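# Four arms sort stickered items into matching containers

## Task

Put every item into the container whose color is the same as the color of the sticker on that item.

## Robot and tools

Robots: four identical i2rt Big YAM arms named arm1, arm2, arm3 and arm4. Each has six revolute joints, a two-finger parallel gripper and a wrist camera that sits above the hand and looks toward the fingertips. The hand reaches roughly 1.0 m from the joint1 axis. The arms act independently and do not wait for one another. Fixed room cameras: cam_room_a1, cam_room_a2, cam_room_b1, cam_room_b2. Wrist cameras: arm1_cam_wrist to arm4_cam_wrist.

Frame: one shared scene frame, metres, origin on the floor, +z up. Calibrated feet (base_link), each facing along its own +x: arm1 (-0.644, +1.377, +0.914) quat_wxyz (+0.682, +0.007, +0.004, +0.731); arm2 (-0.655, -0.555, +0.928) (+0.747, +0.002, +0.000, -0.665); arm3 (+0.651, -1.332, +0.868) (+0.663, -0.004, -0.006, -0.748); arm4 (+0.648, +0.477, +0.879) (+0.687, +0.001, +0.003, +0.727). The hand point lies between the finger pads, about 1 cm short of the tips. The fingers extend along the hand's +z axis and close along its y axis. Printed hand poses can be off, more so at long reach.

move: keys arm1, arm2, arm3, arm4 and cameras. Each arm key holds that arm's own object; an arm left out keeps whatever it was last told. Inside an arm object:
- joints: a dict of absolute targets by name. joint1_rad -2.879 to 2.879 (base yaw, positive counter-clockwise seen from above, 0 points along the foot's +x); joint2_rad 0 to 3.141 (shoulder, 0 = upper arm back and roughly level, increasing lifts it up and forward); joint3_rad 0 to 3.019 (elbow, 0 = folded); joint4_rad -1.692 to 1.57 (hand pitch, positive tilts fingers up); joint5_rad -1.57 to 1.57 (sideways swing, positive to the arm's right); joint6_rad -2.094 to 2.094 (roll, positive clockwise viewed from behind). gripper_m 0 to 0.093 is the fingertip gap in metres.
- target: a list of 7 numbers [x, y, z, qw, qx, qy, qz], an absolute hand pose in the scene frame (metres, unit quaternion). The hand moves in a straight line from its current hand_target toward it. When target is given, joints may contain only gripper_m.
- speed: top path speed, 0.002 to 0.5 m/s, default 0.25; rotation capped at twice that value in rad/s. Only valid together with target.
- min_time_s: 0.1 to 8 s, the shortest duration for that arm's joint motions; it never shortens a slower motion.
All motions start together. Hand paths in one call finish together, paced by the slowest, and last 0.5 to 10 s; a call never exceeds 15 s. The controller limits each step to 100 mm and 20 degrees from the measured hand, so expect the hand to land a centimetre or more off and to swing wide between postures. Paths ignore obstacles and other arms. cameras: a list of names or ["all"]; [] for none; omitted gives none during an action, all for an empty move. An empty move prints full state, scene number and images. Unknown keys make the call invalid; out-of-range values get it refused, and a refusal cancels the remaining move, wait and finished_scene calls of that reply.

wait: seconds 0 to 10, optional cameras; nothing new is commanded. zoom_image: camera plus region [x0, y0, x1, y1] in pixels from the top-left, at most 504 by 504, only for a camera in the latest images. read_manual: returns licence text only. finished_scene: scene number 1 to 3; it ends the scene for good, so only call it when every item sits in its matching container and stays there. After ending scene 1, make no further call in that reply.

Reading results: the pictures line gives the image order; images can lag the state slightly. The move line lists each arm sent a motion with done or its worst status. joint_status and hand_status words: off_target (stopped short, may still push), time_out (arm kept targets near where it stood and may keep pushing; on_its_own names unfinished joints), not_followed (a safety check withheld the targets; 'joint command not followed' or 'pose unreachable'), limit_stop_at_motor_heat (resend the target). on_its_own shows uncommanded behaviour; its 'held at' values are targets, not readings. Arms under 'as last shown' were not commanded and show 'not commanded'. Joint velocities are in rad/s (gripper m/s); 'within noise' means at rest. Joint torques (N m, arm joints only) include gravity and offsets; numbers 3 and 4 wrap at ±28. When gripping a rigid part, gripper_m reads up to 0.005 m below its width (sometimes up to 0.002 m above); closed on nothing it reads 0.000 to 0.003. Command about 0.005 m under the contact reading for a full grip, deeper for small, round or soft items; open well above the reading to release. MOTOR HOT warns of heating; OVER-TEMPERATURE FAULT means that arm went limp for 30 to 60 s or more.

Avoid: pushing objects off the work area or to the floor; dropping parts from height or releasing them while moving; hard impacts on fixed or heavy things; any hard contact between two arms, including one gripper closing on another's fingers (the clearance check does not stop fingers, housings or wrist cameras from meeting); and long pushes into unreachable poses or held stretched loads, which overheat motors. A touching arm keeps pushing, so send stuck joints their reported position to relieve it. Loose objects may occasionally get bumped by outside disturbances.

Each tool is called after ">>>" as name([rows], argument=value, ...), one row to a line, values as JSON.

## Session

>>> move()

Scene clock: 0.00 s.
Joint torques (N m): no reading
Motor temperatures (°C): arm1=[20 23 27 23 21 21 21] | arm2=[23 24 26 22 22 20 23] | arm3=[24 23 24 23 24 23 23] | arm4=[22 21 23 22 24 21 24]
Heat: arm1: hottest joint3_rad 27 °C; arm2: hottest joint3_rad 26 °C; arm3: hottest joint1_rad 24 °C; arm4: hottest joint5_rad 24 °C.
Joint velocities: within noise
arm1.joint_positions: joint1_rad=+0.263 joint2_rad=+0.618 joint3_rad=+1.332 joint4_rad=-1.526 joint5_rad=+0.156 joint6_rad=+0.460 gripper_m=+0.09396
arm1.joint_status: not commanded
arm1.hand: x=-0.6788 y=+1.5838 z=+1.3925 quat_wxyz=(-0.203, +0.587, -0.716, -0.320) (m; scene frame)
arm1.hand_target: x=-0.6782 y=+1.5828 z=+1.4055 quat_wxyz=(-0.208, +0.582, -0.712, -0.334) (m; scene frame)
arm1.hand_status: not commanded
arm2.joint_positions: joint1_rad=+0.198 joint2_rad=+0.629 joint3_rad=+1.395 joint4_rad=-1.573 joint5_rad=-0.167 joint6_rad=+0.724 gripper_m=+0.09396
arm2.joint_status: not commanded
arm2.hand: x=-0.5668 y=-0.7391 z=+1.4233 quat_wxyz=(-0.378, -0.757, -0.533, +0.021) (m; scene frame)
arm2.hand_target: x=-0.5674 y=-0.7376 z=+1.4323 quat_wxyz=(-0.388, -0.753, -0.531, +0.025) (m; scene frame)
arm2.hand_status: not commanded
arm3.joint_positions: joint1_rad=-0.202 joint2_rad=+0.637 joint3_rad=+1.395 joint4_rad=-1.253 joint5_rad=-0.141 joint6_rad=+0.009 gripper_m=+0.09396
arm3.joint_status: not commanded
arm3.hand: x=+0.5932 y=-1.5705 z=+1.4269 quat_wxyz=(-0.354, -0.674, -0.524, +0.381) (m; scene frame)
arm3.hand_target: x=+0.5940 y=-1.5678 z=+1.4382 quat_wxyz=(-0.361, -0.668, -0.521, +0.391) (m; scene frame)
arm3.hand_status: not commanded
arm4.joint_positions: joint1_rad=+0.128 joint2_rad=+0.641 joint3_rad=+1.438 joint4_rad=-1.415 joint5_rad=-0.180 joint6_rad=-0.624 gripper_m=+0.09396
arm4.joint_status: not commanded
arm4.hand: x=+0.5789 y=+0.6954 z=+1.4214 quat_wxyz=(-0.341, +0.837, -0.292, -0.314) (m; scene frame)
arm4.hand_target: x=+0.5794 y=+0.6929 z=+1.4323 quat_wxyz=(-0.351, +0.831, -0.289, -0.319) (m; scene frame)
arm4.hand_status: not commanded
pictures: arm1_cam_wrist, arm2_cam_wrist, arm3_cam_wrist, arm4_cam_wrist, cam_room_a1, cam_room_a2, cam_room_b1, cam_room_b2
Images, in order (width x height): arm1_cam_wrist 672x504, arm2_cam_wrist 672x504, arm3_cam_wrist 672x504, arm4_cam_wrist 672x504, cam_room_a1 672x504, cam_room_a2 672x504, cam_room_b1 672x504, cam_room_b2 672x504.

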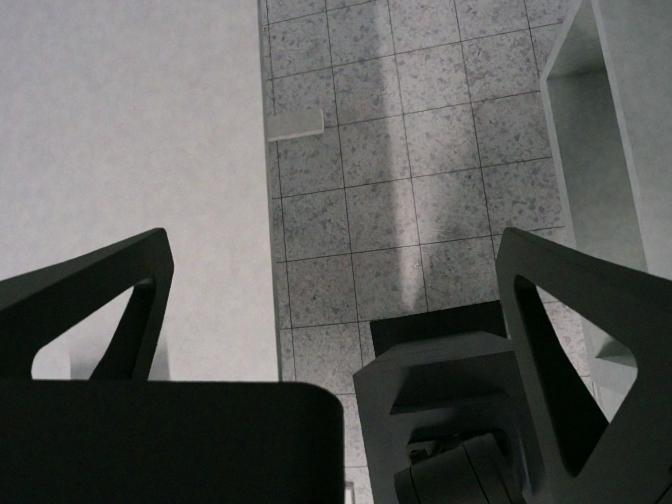

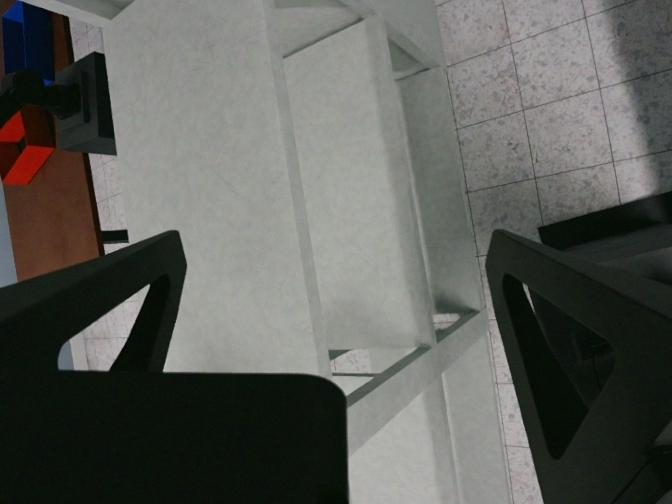

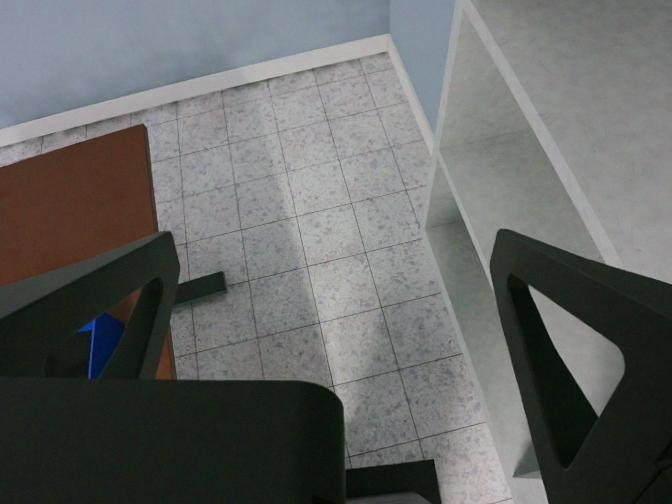

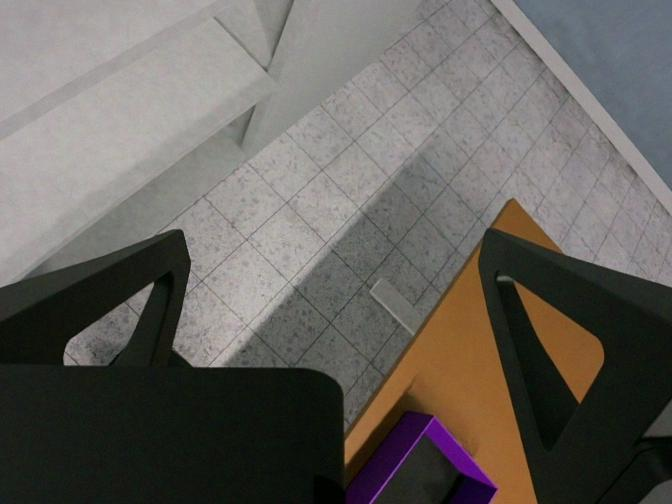

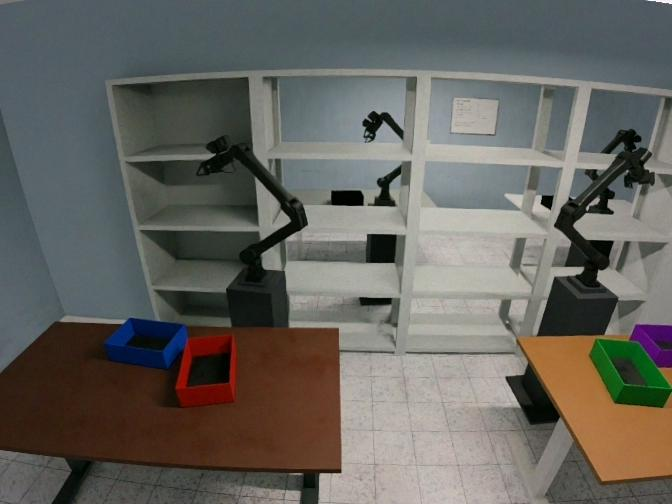

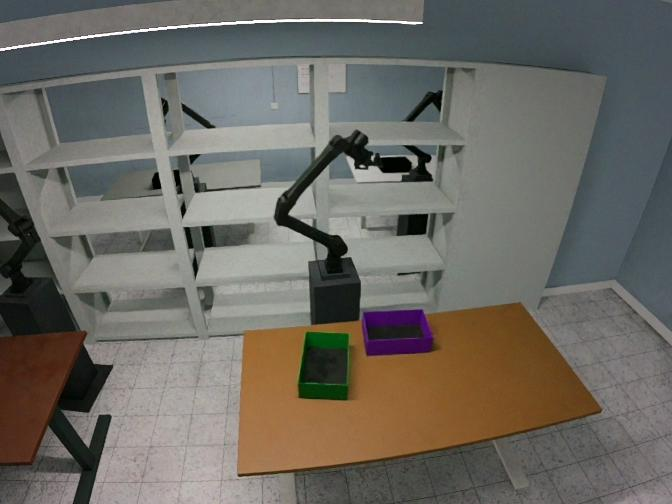

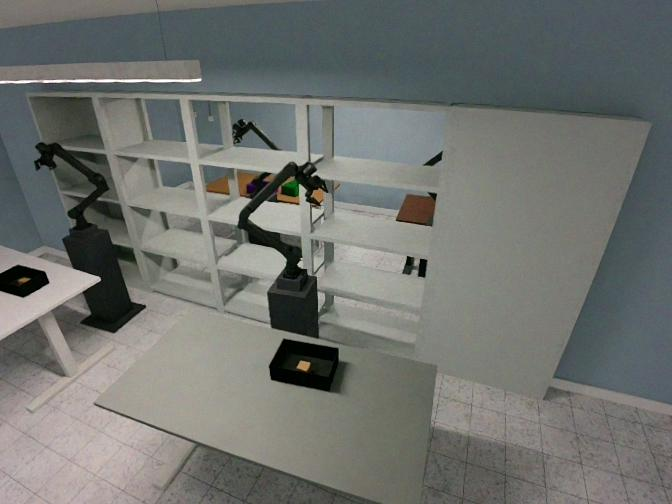

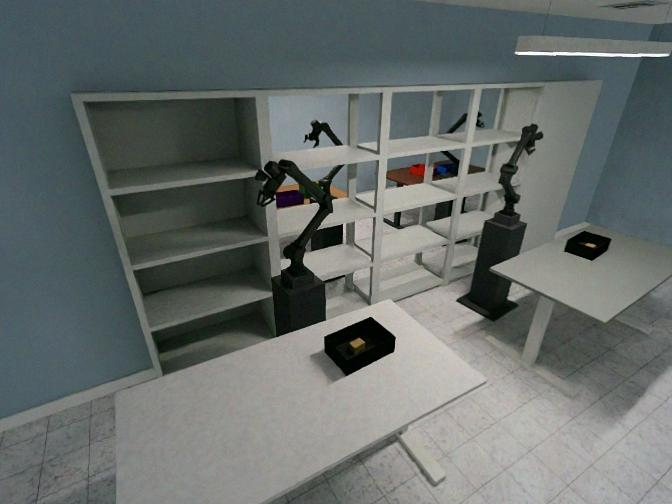

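>>> move(arm1={"joints":{"joint1_rad":1.75,"joint2_rad":1.3,"joint3_rad":1.5,"joint4_rad":-1.0,"joint5_rad":0,"joint6_rad":0},"min_time_s":2.2}, arm2={"joints":{"joint1_rad":-1.4,"joint2_rad":1.3,"joint3_rad":1.5,"joint4_rad":-1.0,"joint5_rad":0,"joint6_rad":0},"min_time_s":2.2}, arm3={"joints":{"joint1_rad":1.65,"joint2_rad":1.3,"joint3_rad":1.5,"joint4_rad":-1.0,"joint5_rad":0,"joint6_rad":0},"min_time_s":2.2}, arm4={"joints":{"joint1_rad":-1.45,"joint2_rad":1.3,"joint3_rad":1.5,"joint4_rad":-1.0,"joint5_rad":0,"joint6_rad":0},"min_time_s":2.2}, cameras=["arm1_cam_wrist","arm2_cam_wrist","arm3_cam_wrist","arm4_cam_wrist","cam_room_b1","cam_room_b2"])

>>> zoom_image(camera="cam_room_b1", region=[264, 330, 348, 400])

>>> zoom_image(camera="cam_room_b2", region=[318, 310, 402, 380])

>>> zoom_image(camera="cam_room_b1", region=[0, 255, 60, 305])

>>> zoom_image(camera="cam_room_b2", region=[558, 225, 618, 275])

Scene clock: 13.73 s.
Joint torques (N m): arm1=[-2.2 -8.18 17.58 2.09 0.03 -0.05] | arm2=[1.44 -11.52 17.05 2.86 0.03 -0.07] | arm3=[1.08 -12.16 14.72 1.98 0.12 -0.11] | arm4=[1.49 -11.58 13.48 1.66 0.16 0.2]
Motor temperatures (°C): arm1=[20 23 29 23 21 21 21] | arm2=[23 24 27 22 22 20 23] | arm3=[24 23 25 23 24 23 23] | arm4=[22 22 26 22 24 21 24]
Heat: arm1: hottest joint3_rad 29 °C; arm2: hottest joint3_rad 27 °C; arm3: hottest joint3_rad 25 °C; arm4: hottest joint3_rad 26 °C.
move: arm1 done; arm2 done; arm3 done; arm4 done
Joint velocities: within noise
arm1.joint_positions: joint1_rad=+1.757 joint2_rad=+1.302 joint3_rad=+1.434 joint4_rad=-1.018 joint5_rad=+0.000 joint6_rad=+0.008 gripper_m=+0.09398
arm1.joint_status: all done
arm1.hand: x=-1.1433 y=+1.2450 z=+1.2933 quat_wxyz=(+0.042, +0.932, +0.117, -0.340) (m; scene frame)
arm1.hand_target: x=-1.1542 y=+1.2459 z=+1.3334 quat_wxyz=(+0.044, +0.917, +0.115, -0.380) (m; scene frame)
arm1.hand_status: not commanded
arm2.joint_positions: joint1_rad=-1.409 joint2_rad=+1.291 joint3_rad=+1.437 joint4_rad=-1.019 joint5_rad=-0.001 joint6_rad=+0.015 gripper_m=+0.09397
arm2.joint_status: all done
arm2.hand: x=-1.1556 y=-0.6992 z=+1.3053 quat_wxyz=(-0.049, -0.932, -0.124, +0.337) (m; scene frame)
arm2.hand_target: x=-1.1673 y=-0.7074 z=+1.3382 quat_wxyz=(-0.052, -0.917, -0.133, +0.371) (m; scene frame)
arm2.hand_status: not commanded
arm3.joint_positions: joint1_rad=+1.651 joint2_rad=+1.301 joint3_rad=+1.442 joint4_rad=-1.016 joint5_rad=-0.002 joint6_rad=+0.007 gripper_m=+0.09398
arm3.joint_status: all done
arm3.hand: x=+1.1737 y=-1.3476 z=+1.2451 quat_wxyz=(-0.342, -0.019, -0.940, +0.011) (m; scene frame)
arm3.hand_target: x=+1.1832 y=-1.3486 z=+1.2798 quat_wxyz=(-0.376, -0.017, -0.926, +0.014) (m; scene frame)
arm3.hand_status: not commanded
arm4.joint_positions: joint1_rad=-1.457 joint2_rad=+1.296 joint3_rad=+1.443 joint4_rad=-1.018 joint5_rad=-0.001 joint6_rad=-0.014 gripper_m=+0.09397
arm4.joint_status: all done
arm4.hand: x=+1.1642 y=+0.5668 z=+1.2563 quat_wxyz=(-0.340, +0.087, -0.936, -0.026) (m; scene frame)
arm4.hand_target: x=+1.1747 y=+0.5722 z=+1.2876 quat_wxyz=(-0.372, +0.083, -0.924, -0.032) (m; scene frame)
arm4.hand_status: not commanded
pictures: arm1_cam_wrist, arm2_cam_wrist, arm3_cam_wrist, arm4_cam_wrist, cam_room_b1, cam_room_b2
Images, in order (width x height): arm1_cam_wrist 672x504, arm2_cam_wrist 672x504, arm3_cam_wrist 672x504, arm4_cam_wrist 672x504, cam_room_b1 672x504, cam_room_b2 672x504.

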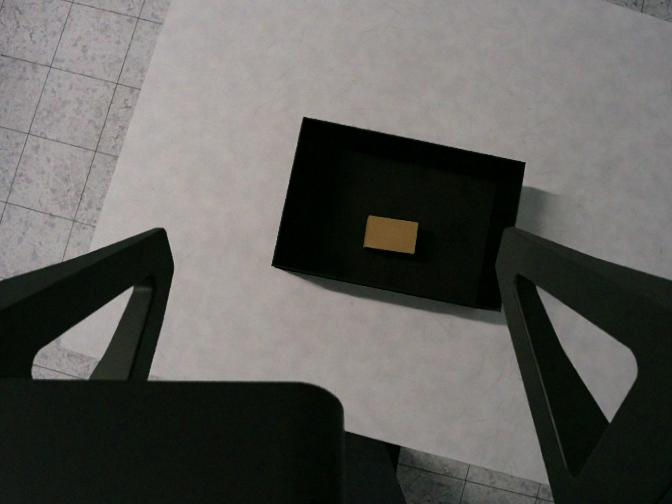

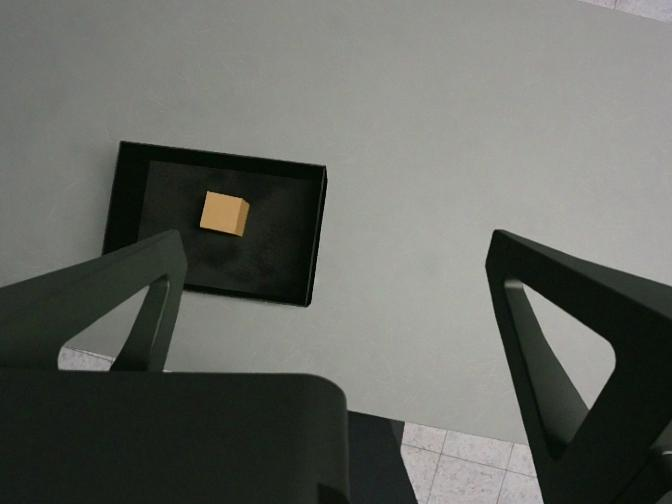

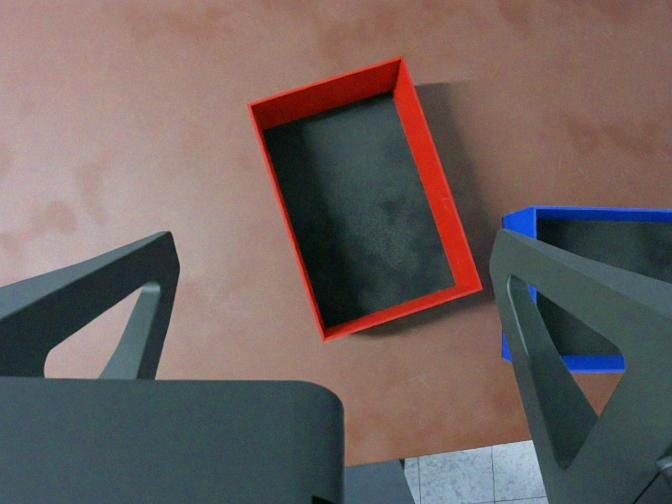

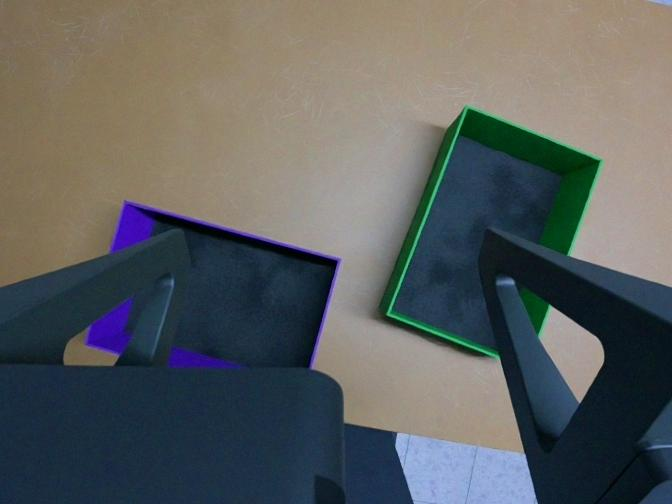

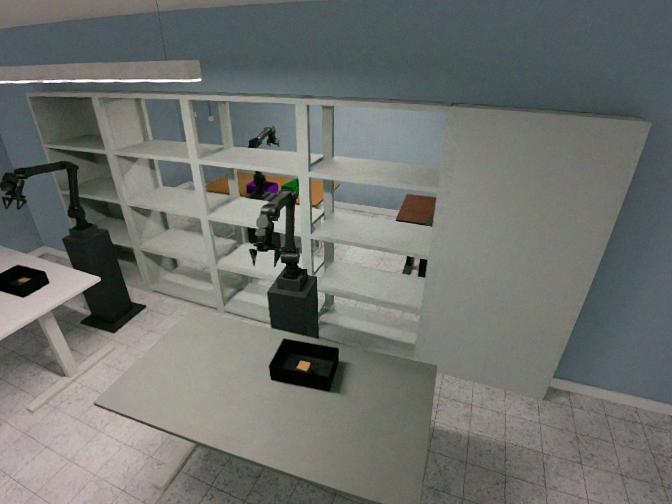

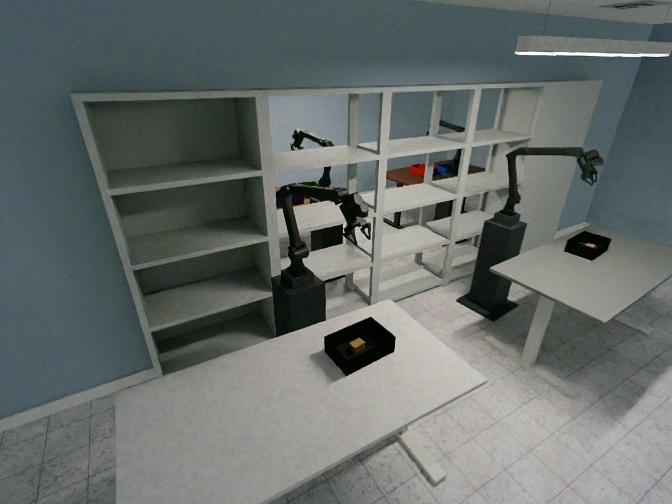

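Scaled by 6.000.

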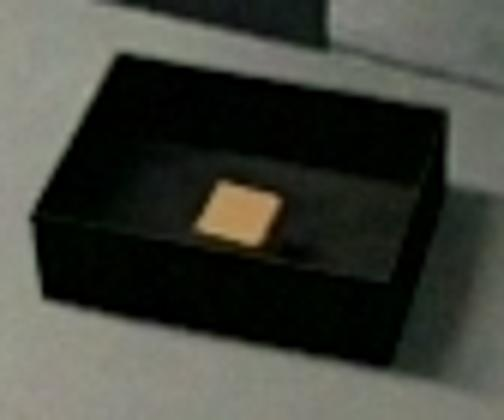

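Scaled by 6.000.

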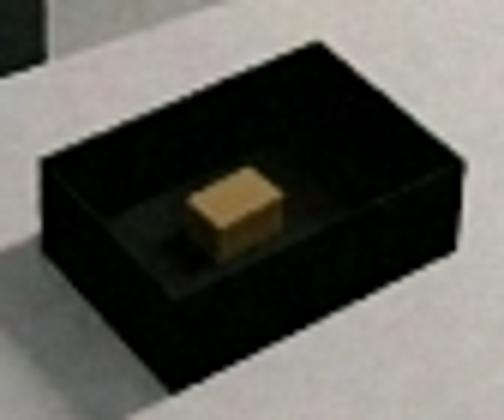

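Scaled by 8.400.

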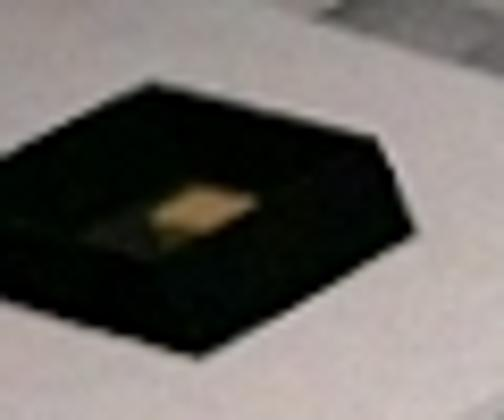

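Scaled by 8.400.

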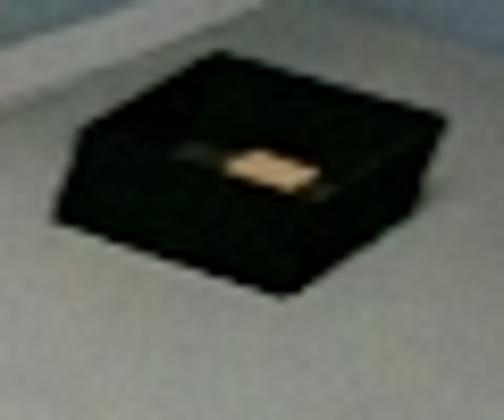

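>>> move(arm1={"target":[-1.242,1.306,0.87,0.0111,0.9877,0.0847,-0.13],"speed":0.3}, arm2={"target":[-1.203,-0.898,0.87,0.0091,0.989,0.0692,-0.1302],"speed":0.3}, cameras=["arm1_cam_wrist","arm2_cam_wrist"])

Scene clock: 45.60 s.
Joint torques (N m): arm1=[-2.32 -15.68 12.03 1.2 0.1 -0.06] | arm2=[1.08 -20.48 12.64 1.36 0.02 0.24] | arm3=[1.08 -12.28 14.69 1.95 0.12 -0.11] | arm4=[1.44 -12.57 13.33 1.77 0.13 0.16]
Motor temperatures (°C): arm1=[20 24 37 23 21 21 21] | arm2=[23 24 36 22 22 20 23] | arm3=[24 23 32 23 24 23 23] | arm4=[22 22 37 22 24 21 24]
Heat: arm1: hottest joint3_rad 37 °C; arm2: hottest joint3_rad 36 °C; arm3: hottest joint3_rad 32 °C; arm4: hottest joint3_rad 37 °C.
move: arm1 off_target; arm2 off_target
Joint velocities: within noise
arm1.joint_positions: joint1_rad=+1.625 joint2_rad=+2.043 joint3_rad=+1.272 joint4_rad=-0.621 joint5_rad=-0.020 joint6_rad=-0.046 gripper_m=+0.09398
arm1.joint_status: not commanded
arm1.hand: x=-1.2128 y=+1.3045 z=+0.8492 quat_wxyz=(+0.011, +0.992, +0.085, -0.096) (m; scene frame)
arm1.hand_target: x=-1.2406 y=+1.3063 z=+0.8711 quat_wxyz=(+0.011, +0.988, +0.085, -0.130) (m; scene frame)
arm1.hand_status: off_target (0.036 m and 3.9 deg from the pose sent, 0.439 m and 25.4 deg at the start)
arm2.joint_positions: joint1_rad=-1.101 joint2_rad=+2.117 joint3_rad=+1.441 joint4_rad=-0.690 joint5_rad=+0.113 joint6_rad=+0.422 gripper_m=+0.09397
arm2.joint_status: not commanded
arm2.hand: x=-1.1862 y=-0.8842 z=+0.8641 quat_wxyz=(+0.002, -0.990, -0.076, +0.115) (m; scene frame)
arm2.hand_target: x=-1.2023 y=-0.8975 z=+0.8706 quat_wxyz=(-0.009, -0.989, -0.069, +0.130) (m; scene frame)
arm2.hand_status: off_target (0.023 m and 2.3 deg from the pose sent, 0.481 m and 25.8 deg at the start)
arm3, arm4: as last shown
arm4.hand: x=+1.1642 y=+0.5668 z=+1.2563 quat_wxyz=(-0.339, +0.087, -0.936, -0.026) (m; scene frame)
pictures: arm1_cam_wrist, arm2_cam_wrist
Images, in order (width x height): arm1_cam_wrist 672x504, arm2_cam_wrist 672x504.

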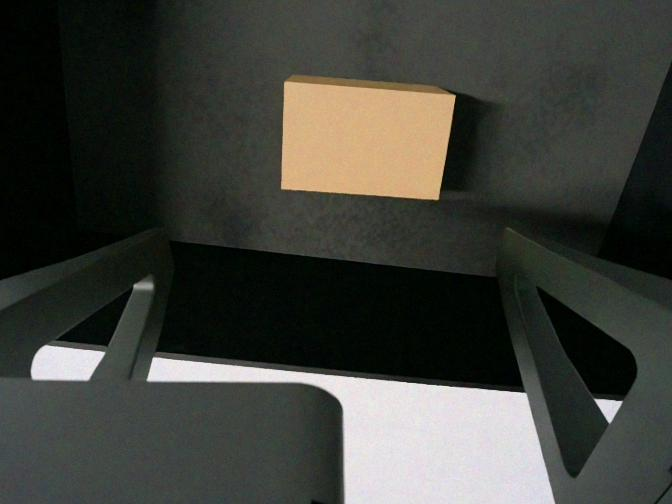

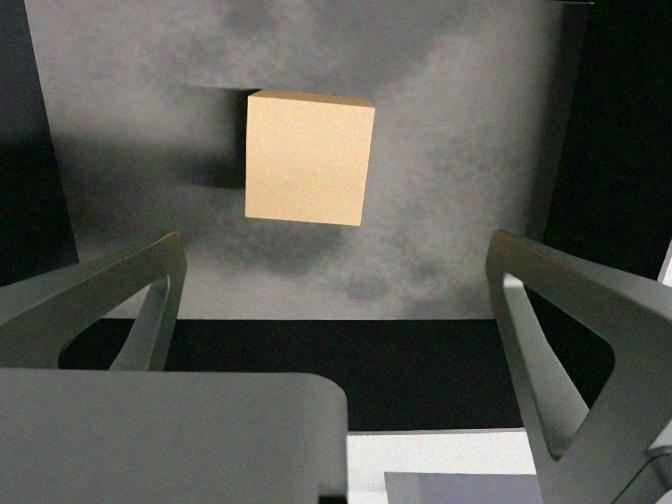

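>>> move(arm1={"target":[-1.253,1.317,0.816,0.0066,0.9901,0.0502,-0.1303],"speed":0.15}, arm2={"target":[-1.2085,-0.909,0.808,0.0046,0.9908,0.0346,-0.1304],"speed":0.15}, cameras=["arm1_cam_wrist","arm2_cam_wrist"])

Scene clock: 57.97 s.
Joint torques (N m): arm1=[-2.2 -16.67 11.36 1.24 0.07 0.11] | arm2=[1.49 -21.3 11.93 1.63 0.33 0.22] | arm3=[0.97 -12.22 14.75 2 0.12 -0.11] | arm4=[1.08 -11.75 13.33 1.73 0.13 0.17]
Motor temperatures (°C): arm1=[20 24 36 23 21 21 21] | arm2=[23 25 34 22 22 20 23] | arm3=[24 23 34 23 24 23 23] | arm4=[22 22 39 22 24 21 24]
Heat: arm1: hottest joint3_rad 36 °C; arm2: hottest joint3_rad 34 °C; arm3: hottest joint3_rad 34 °C; arm4: hottest joint3_rad 39 °C.
move: arm1 off_target; arm2 off_target
Joint velocities: within noise
arm1.joint_positions: joint1_rad=+1.610 joint2_rad=+2.148 joint3_rad=+1.295 joint4_rad=-0.528 joint5_rad=-0.006 joint6_rad=-0.010 gripper_m=+0.09398
arm1.joint_status: not commanded
arm1.hand: x=-1.2254 y=+1.3142 z=+0.8022 quat_wxyz=(+0.006, +0.993, +0.059, -0.102) (m; scene frame)
arm1.hand_target: x=-1.2519 y=+1.3171 z=+0.8170 quat_wxyz=(+0.007, +0.990, +0.050, -0.130) (m; scene frame)
arm1.hand_status: off_target (0.031 m and 3.4 deg from the pose sent, 0.054 m and 5.6 deg at the start)
arm2.joint_positions: joint1_rad=-1.092 joint2_rad=+2.243 joint3_rad=+1.485 joint4_rad=-0.620 joint5_rad=+0.126 joint6_rad=+0.505 gripper_m=+0.09397
arm2.joint_status: not commanded
arm2.hand: x=-1.1933 y=-0.8928 z=+0.8056 quat_wxyz=(+0.005, -0.993, -0.039, +0.113) (m; scene frame)
arm2.hand_target: x=-1.2077 y=-0.9087 z=+0.8089 quat_wxyz=(-0.005, -0.991, -0.035, +0.131) (m; scene frame)
arm2.hand_status: off_target (0.022 m and 2.3 deg from the pose sent, 0.065 m and 5.1 deg at the start)
arm3, arm4: as last shown
pictures: arm1_cam_wrist, arm2_cam_wrist
Images, in order (width x height): arm1_cam_wrist 672x504, arm2_cam_wrist 672x504.

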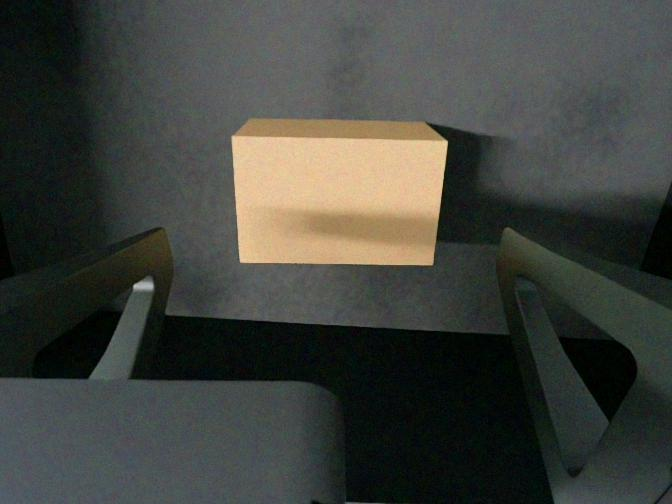

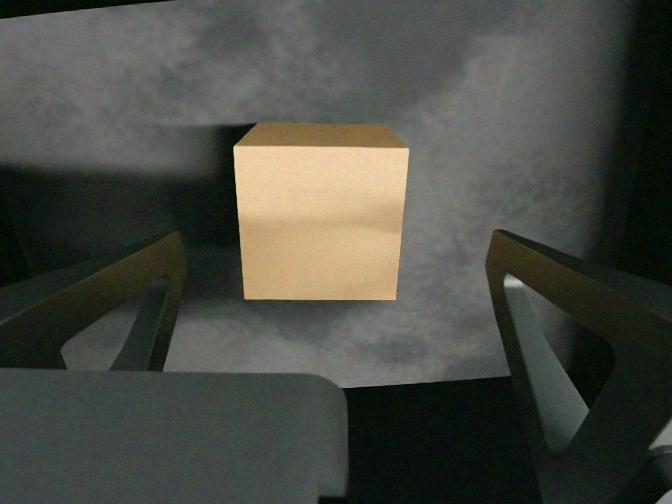

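>>> move(arm1={"target":[-1.256,1.3185,0.754,0.0066,0.9901,0.0502,-0.1303],"speed":0.12}, arm2={"target":[-1.2025,-0.914,0.745,0.0046,0.9908,0.0346,-0.1304],"speed":0.12}, cameras=["arm1_cam_wrist","arm2_cam_wrist"])

Scene clock: 64.30 s.
Joint torques (N m): arm1=[-2.49 -16.5 10.25 1.35 0.08 0.06] | arm2=[1.49 -21.42 10.86 1.72 0.32 0.21] | arm3=[0.85 -12.28 14.69 1.99 0.14 -0.12] | arm4=[1.14 -11.52 13.38 1.66 0.13 0.17]
Motor temperatures (°C): arm1=[20 24 36 23 21 21 21] | arm2=[23 25 34 22 22 20 23] | arm3=[24 23 35 23 24 23 23] | arm4=[22 22 40 22 24 21 24]
Heat: arm1: hottest joint3_rad 36 °C; arm2: hottest joint3_rad 34 °C; arm3: hottest joint3_rad 35 °C; arm4: hottest joint3_rad 40 °C.
move: arm1 off_target; arm2 off_target
Joint velocities: within noise
arm1.joint_positions: joint1_rad=+1.609 joint2_rad=+2.272 joint3_rad=+1.318 joint4_rad=-0.421 joint5_rad=-0.006 joint6_rad=-0.010 gripper_m=+0.09398
arm1.joint_status: not commanded
arm1.hand: x=-1.2303 y=+1.3144 z=+0.7444 quat_wxyz=(+0.006, +0.993, +0.059, -0.105) (m; scene frame)
arm1.hand_target: x=-1.2552 y=+1.3186 z=+0.7551 quat_wxyz=(+0.007, +0.990, +0.050, -0.131) (m; scene frame)
arm1.hand_status: off_target (0.028 m and 3.0 deg from the pose sent, 0.057 m and 3.4 deg at the start)
arm2.joint_positions: joint1_rad=-1.080 joint2_rad=+2.354 joint3_rad=+1.499 joint4_rad=-0.520 joint5_rad=+0.129 joint6_rad=+0.517 gripper_m=+0.09397
arm2.joint_status: not commanded
arm2.hand: x=-1.1899 y=-0.8991 z=+0.7469 quat_wxyz=(+0.004, -0.992, -0.039, +0.116) (m; scene frame)
arm2.hand_target: x=-1.2018 y=-0.9135 z=+0.7455 quat_wxyz=(-0.005, -0.991, -0.035, +0.130) (m; scene frame)
arm2.hand_status: off_target (0.020 m and 2.0 deg from the pose sent, 0.065 m and 2.3 deg at the start)
arm3, arm4: as last shown
pictures: arm1_cam_wrist, arm2_cam_wrist
Images, in order (width x height): arm1_cam_wrist 672x504, arm2_cam_wrist 672x504.

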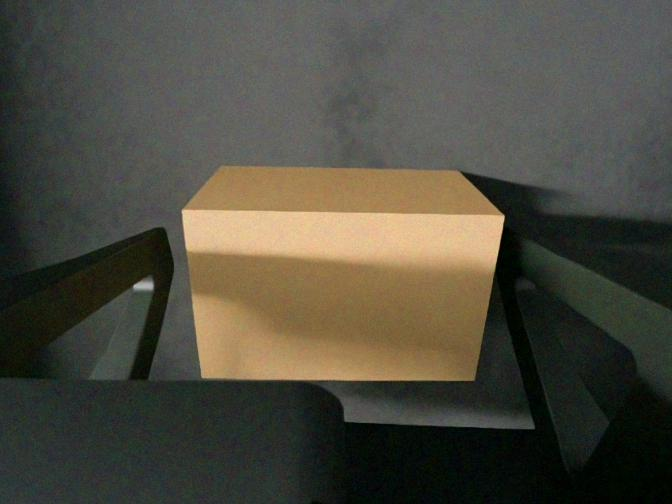

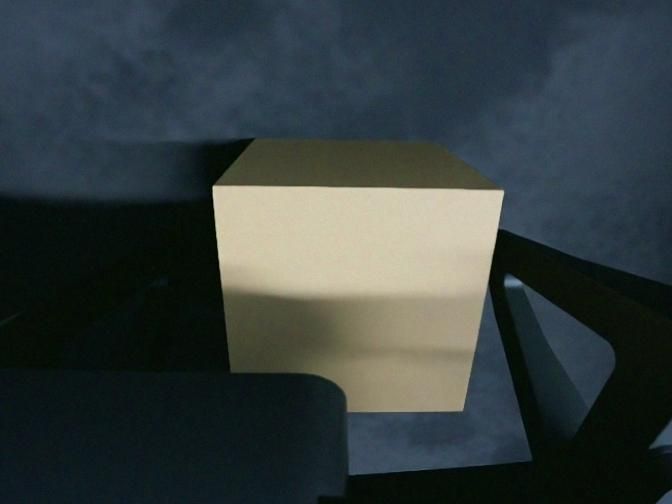

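>>> move(arm1={"joints":{"gripper_m":0.063}}, arm2={"joints":{"gripper_m":0.047}})

>>> move(arm1={"target":[-1.21,1.31,0.98,0.0066,0.9901,0.0502,-0.1303],"speed":0.25}, arm2={"target":[-1.17,-0.90,0.98,0.0046,0.9908,0.0346,-0.1304],"speed":0.25})

>>> move(arm1={"joints":{"joint2_rad":0.75,"joint3_rad":1.43,"joint4_rad":-0.3,"joint5_rad":0,"joint6_rad":0},"min_time_s":2.5}, arm2={"joints":{"joint2_rad":0.75,"joint3_rad":1.43,"joint4_rad":-0.3,"joint5_rad":0,"joint6_rad":0},"min_time_s":2.5}, cameras=["arm1_cam_wrist","arm2_cam_wrist","cam_room_b1","cam_room_b2"])

Scene clock: 72.37 s.
Joint torques (N m): arm1=[-2.73 -16.26 10.28 1.17 0.06 0.09] | arm2=[1.38 -21.25 10.86 1.73 0.27 0.21] | arm3=[0.91 -12.1 14.72 1.96 0.12 -0.11] | arm4=[1.03 -12.16 13.35 1.63 0.1 0.2]
Motor temperatures (°C): arm1=[20 25 35 23 21 21 21] | arm2=[23 26 34 22 22 20 23] | arm3=[24 23 36 23 24 23 23] | arm4=[22 22 41 22 24 21 24]
Heat: arm1: hottest joint3_rad 35 °C; arm2: hottest joint3_rad 34 °C; arm3: hottest joint3_rad 36 °C; arm4: hottest joint3_rad 41 °C.
move: arm1 off_target; arm2 off_target
Joint velocities: within noise
arm1.joint_positions: joint1_rad=+1.609 joint2_rad=+2.272 joint3_rad=+1.318 joint4_rad=-0.421 joint5_rad=-0.006 joint6_rad=-0.009 gripper_m=+0.06900
arm1.joint_status: gripper_m off_target (ended at +0.06903, target +0.06300)
arm1.hand: x=-1.2303 y=+1.3145 z=+0.7444 quat_wxyz=(+0.006, +0.993, +0.058, -0.105) (m; scene frame)
arm1.hand_target: x=-1.2552 y=+1.3186 z=+0.7551 quat_wxyz=(+0.007, +0.990, +0.050, -0.131) (m; scene frame)
arm1.hand_status: not commanded
arm2.joint_positions: joint1_rad=-1.080 joint2_rad=+2.354 joint3_rad=+1.499 joint4_rad=-0.519 joint5_rad=+0.131 joint6_rad=+0.518 gripper_m=+0.05303
arm2.joint_status: gripper_m off_target (ended at +0.05306, target +0.04700)
arm2.hand: x=-1.1901 y=-0.8990 z=+0.7470 quat_wxyz=(+0.004, -0.992, -0.038, +0.117) (m; scene frame)
arm2.hand_target: x=-1.2018 y=-0.9135 z=+0.7455 quat_wxyz=(-0.005, -0.991, -0.035, +0.130) (m; scene frame)
arm2.hand_status: not commanded
arm3, arm4: as last shown
pictures: none

Scene clock: 74.03 s.
Joint torques (N m): arm1=[-0.44 -14.97 10.91 0.49 0.09 0.13] | arm2=[1.49 -21.07 10.51 0.69 0.32 0.21] | arm3=[1.08 -12.04 14.75 1.95 0.12 -0.11] | arm4=[1.2 -11.69 13.23 1.55 0.12 0.14]
Motor temperatures (°C): arm1=[20 25 35 23 21 21 21] | arm2=[23 26 34 22 22 20 23] | arm3=[24 23 36 23 24 23 23] | arm4=[22 22 42 22 24 21 24]
Heat: arm1: hottest joint3_rad 35 °C; arm2: hottest joint3_rad 34 °C; arm3: hottest joint3_rad 36 °C; arm4: hottest joint3_rad 42 °C.
move: arm1 off_target; arm2 done
Joint velocities: within noise
arm1.joint_positions: joint1_rad=+1.609 joint2_rad=+1.815 joint3_rad=+1.287 joint4_rad=-0.810 joint5_rad=-0.002 joint6_rad=+0.010 gripper_m=+0.06900
arm1.joint_status: not commanded
arm1.hand: x=-1.2061 y=+1.3168 z=+0.9705 quat_wxyz=(+0.006, +0.991, +0.049, -0.124) (m; scene frame)
arm1.hand_target: x=-1.2099 y=+1.3101 z=+0.9800 quat_wxyz=(+0.007, +0.990, +0.050, -0.130) (m; scene frame)
arm1.hand_status: off_target (0.012 m and 0.8 deg from the pose sent, 0.237 m and 3.0 deg at the start)
arm2.joint_positions: joint1_rad=-1.068 joint2_rad=+1.936 joint3_rad=+1.476 joint4_rad=-0.881 joint5_rad=+0.132 joint6_rad=+0.529 gripper_m=+0.05303
arm2.joint_status: not commanded
arm2.hand: x=-1.1727 y=-0.8957 z=+0.9763 quat_wxyz=(-0.005, -0.991, -0.038, +0.130) (m; scene frame)
arm2.hand_target: x=-1.1700 y=-0.9000 z=+0.9799 quat_wxyz=(-0.005, -0.991, -0.035, +0.130) (m; scene frame)
arm2.hand_status: done (0.006 m and 0.4 deg from the pose sent, 0.234 m and 1.9 deg at the start)
arm3, arm4: as last shown
pictures: none

Scene clock: 77.27 s.
Joint torques (N m): arm1=[-0.67 2.49 13.18 2.06 0.08 -0.05] | arm2=[1.61 -1.08 9.11 2.95 -0.19 -0.07] | arm3=[1.08 -12.22 14.71 1.96 0.13 -0.12] | arm4=[1.03 -11.63 13.38 1.66 0.13 0.16]
Motor temperatures (°C): arm1=[20 25 35 23 21 21 21] | arm2=[23 26 34 22 22 20 23] | arm3=[24 23 36 23 24 23 23] | arm4=[22 22 42 22 24 21 24]
Heat: arm1: hottest joint3_rad 35 °C; arm2: hottest joint3_rad 34 °C; arm3: hottest joint3_rad 36 °C; arm4: hottest joint3_rad 42 °C.
move: arm1 done; arm2 done
Joint velocities: within noise
arm1.joint_positions: joint1_rad=+1.609 joint2_rad=+0.745 joint3_rad=+1.392 joint4_rad=-0.315 joint5_rad=-0.002 joint6_rad=+0.008 gripper_m=+0.06900
arm1.joint_status: all done
arm1.hand: x=-0.9591 y=+1.3402 z=+1.6671 quat_wxyz=(+0.047, +0.574, +0.031, -0.817) (m; scene frame)
arm1.hand_target: x=-0.9480 y=+1.3381 z=+1.6892 quat_wxyz=(+0.048, +0.554, +0.035, -0.831) (m; scene frame)
arm1.hand_status: not commanded
arm2.joint_positions: joint1_rad=-1.068 joint2_rad=+0.745 joint3_rad=+1.438 joint4_rad=-0.317 joint5_rad=+0.004 joint6_rad=+0.015 gripper_m=+0.05303
arm2.joint_status: all done
arm2.hand: x=-0.9132 y=-0.7395 z=+1.6992 quat_wxyz=(-0.256, -0.539, -0.167, +0.785) (m; scene frame)
arm2.hand_target: x=-0.9144 y=-0.7447 z=+1.6975 quat_wxyz=(-0.255, -0.534, -0.174, +0.787) (m; scene frame)
arm2.hand_status: not commanded
arm3, arm4: as last shown
pictures: arm1_cam_wrist, arm2_cam_wrist, cam_room_b1, cam_room_b2
Images, in order (width x height): arm1_cam_wrist 672x504, arm2_cam_wrist 672x504, cam_room_b1 672x504, cam_room_b2 672x504.

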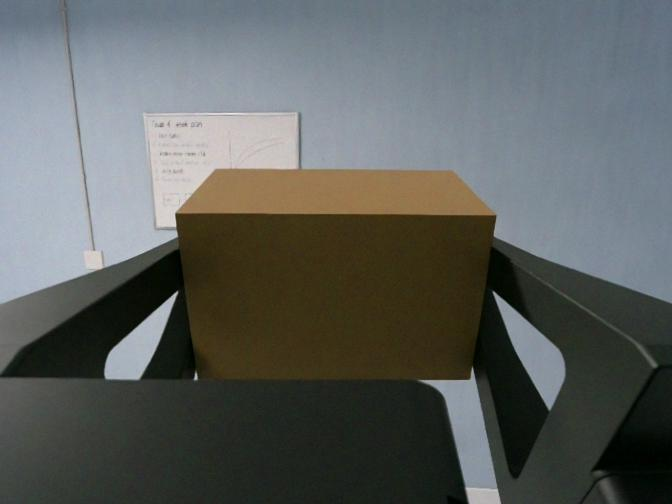

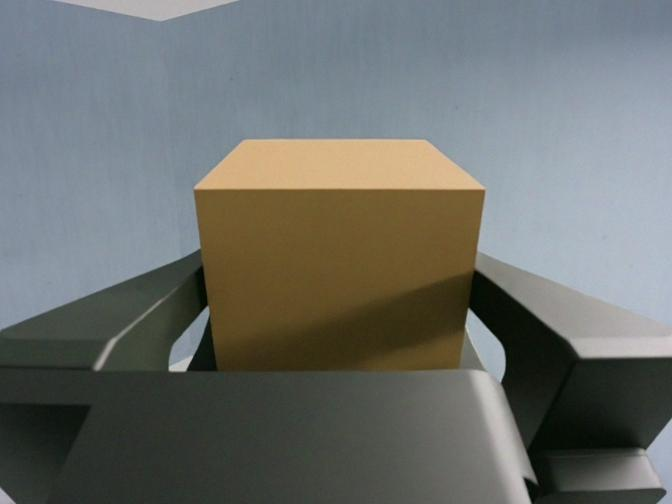

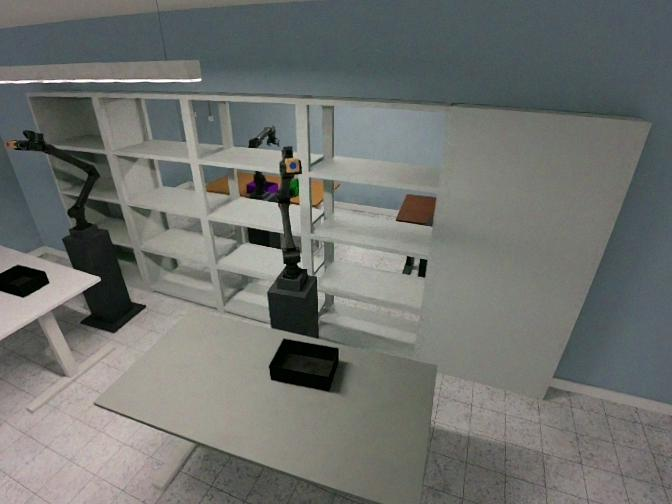

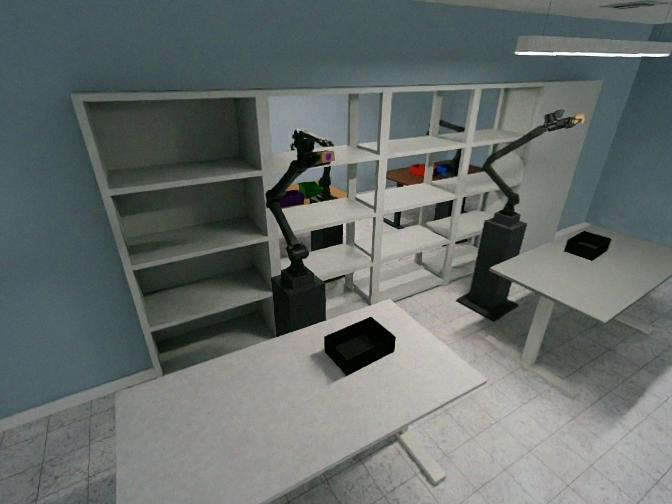

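>>> zoom_image(camera="cam_room_b2", region=[300, 135, 348, 175])

>>> zoom_image(camera="cam_room_b1", region=[266, 145, 314, 185])

>>> zoom_image(camera="cam_room_b1", region=[0, 125, 48, 165])

Scaled by 10.500.

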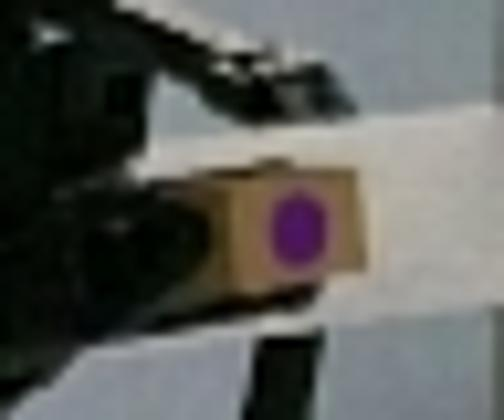

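Scaled by 10.500.

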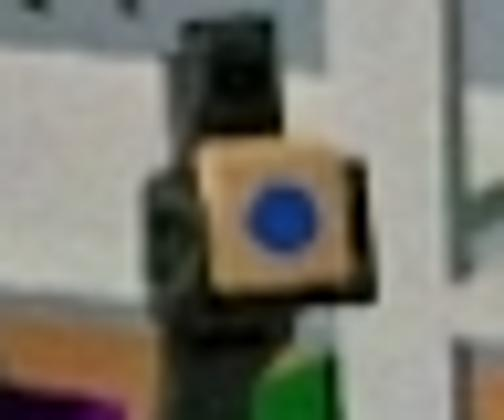

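Scaled by 10.500.

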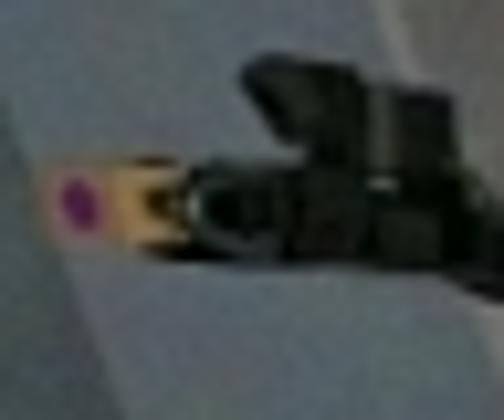

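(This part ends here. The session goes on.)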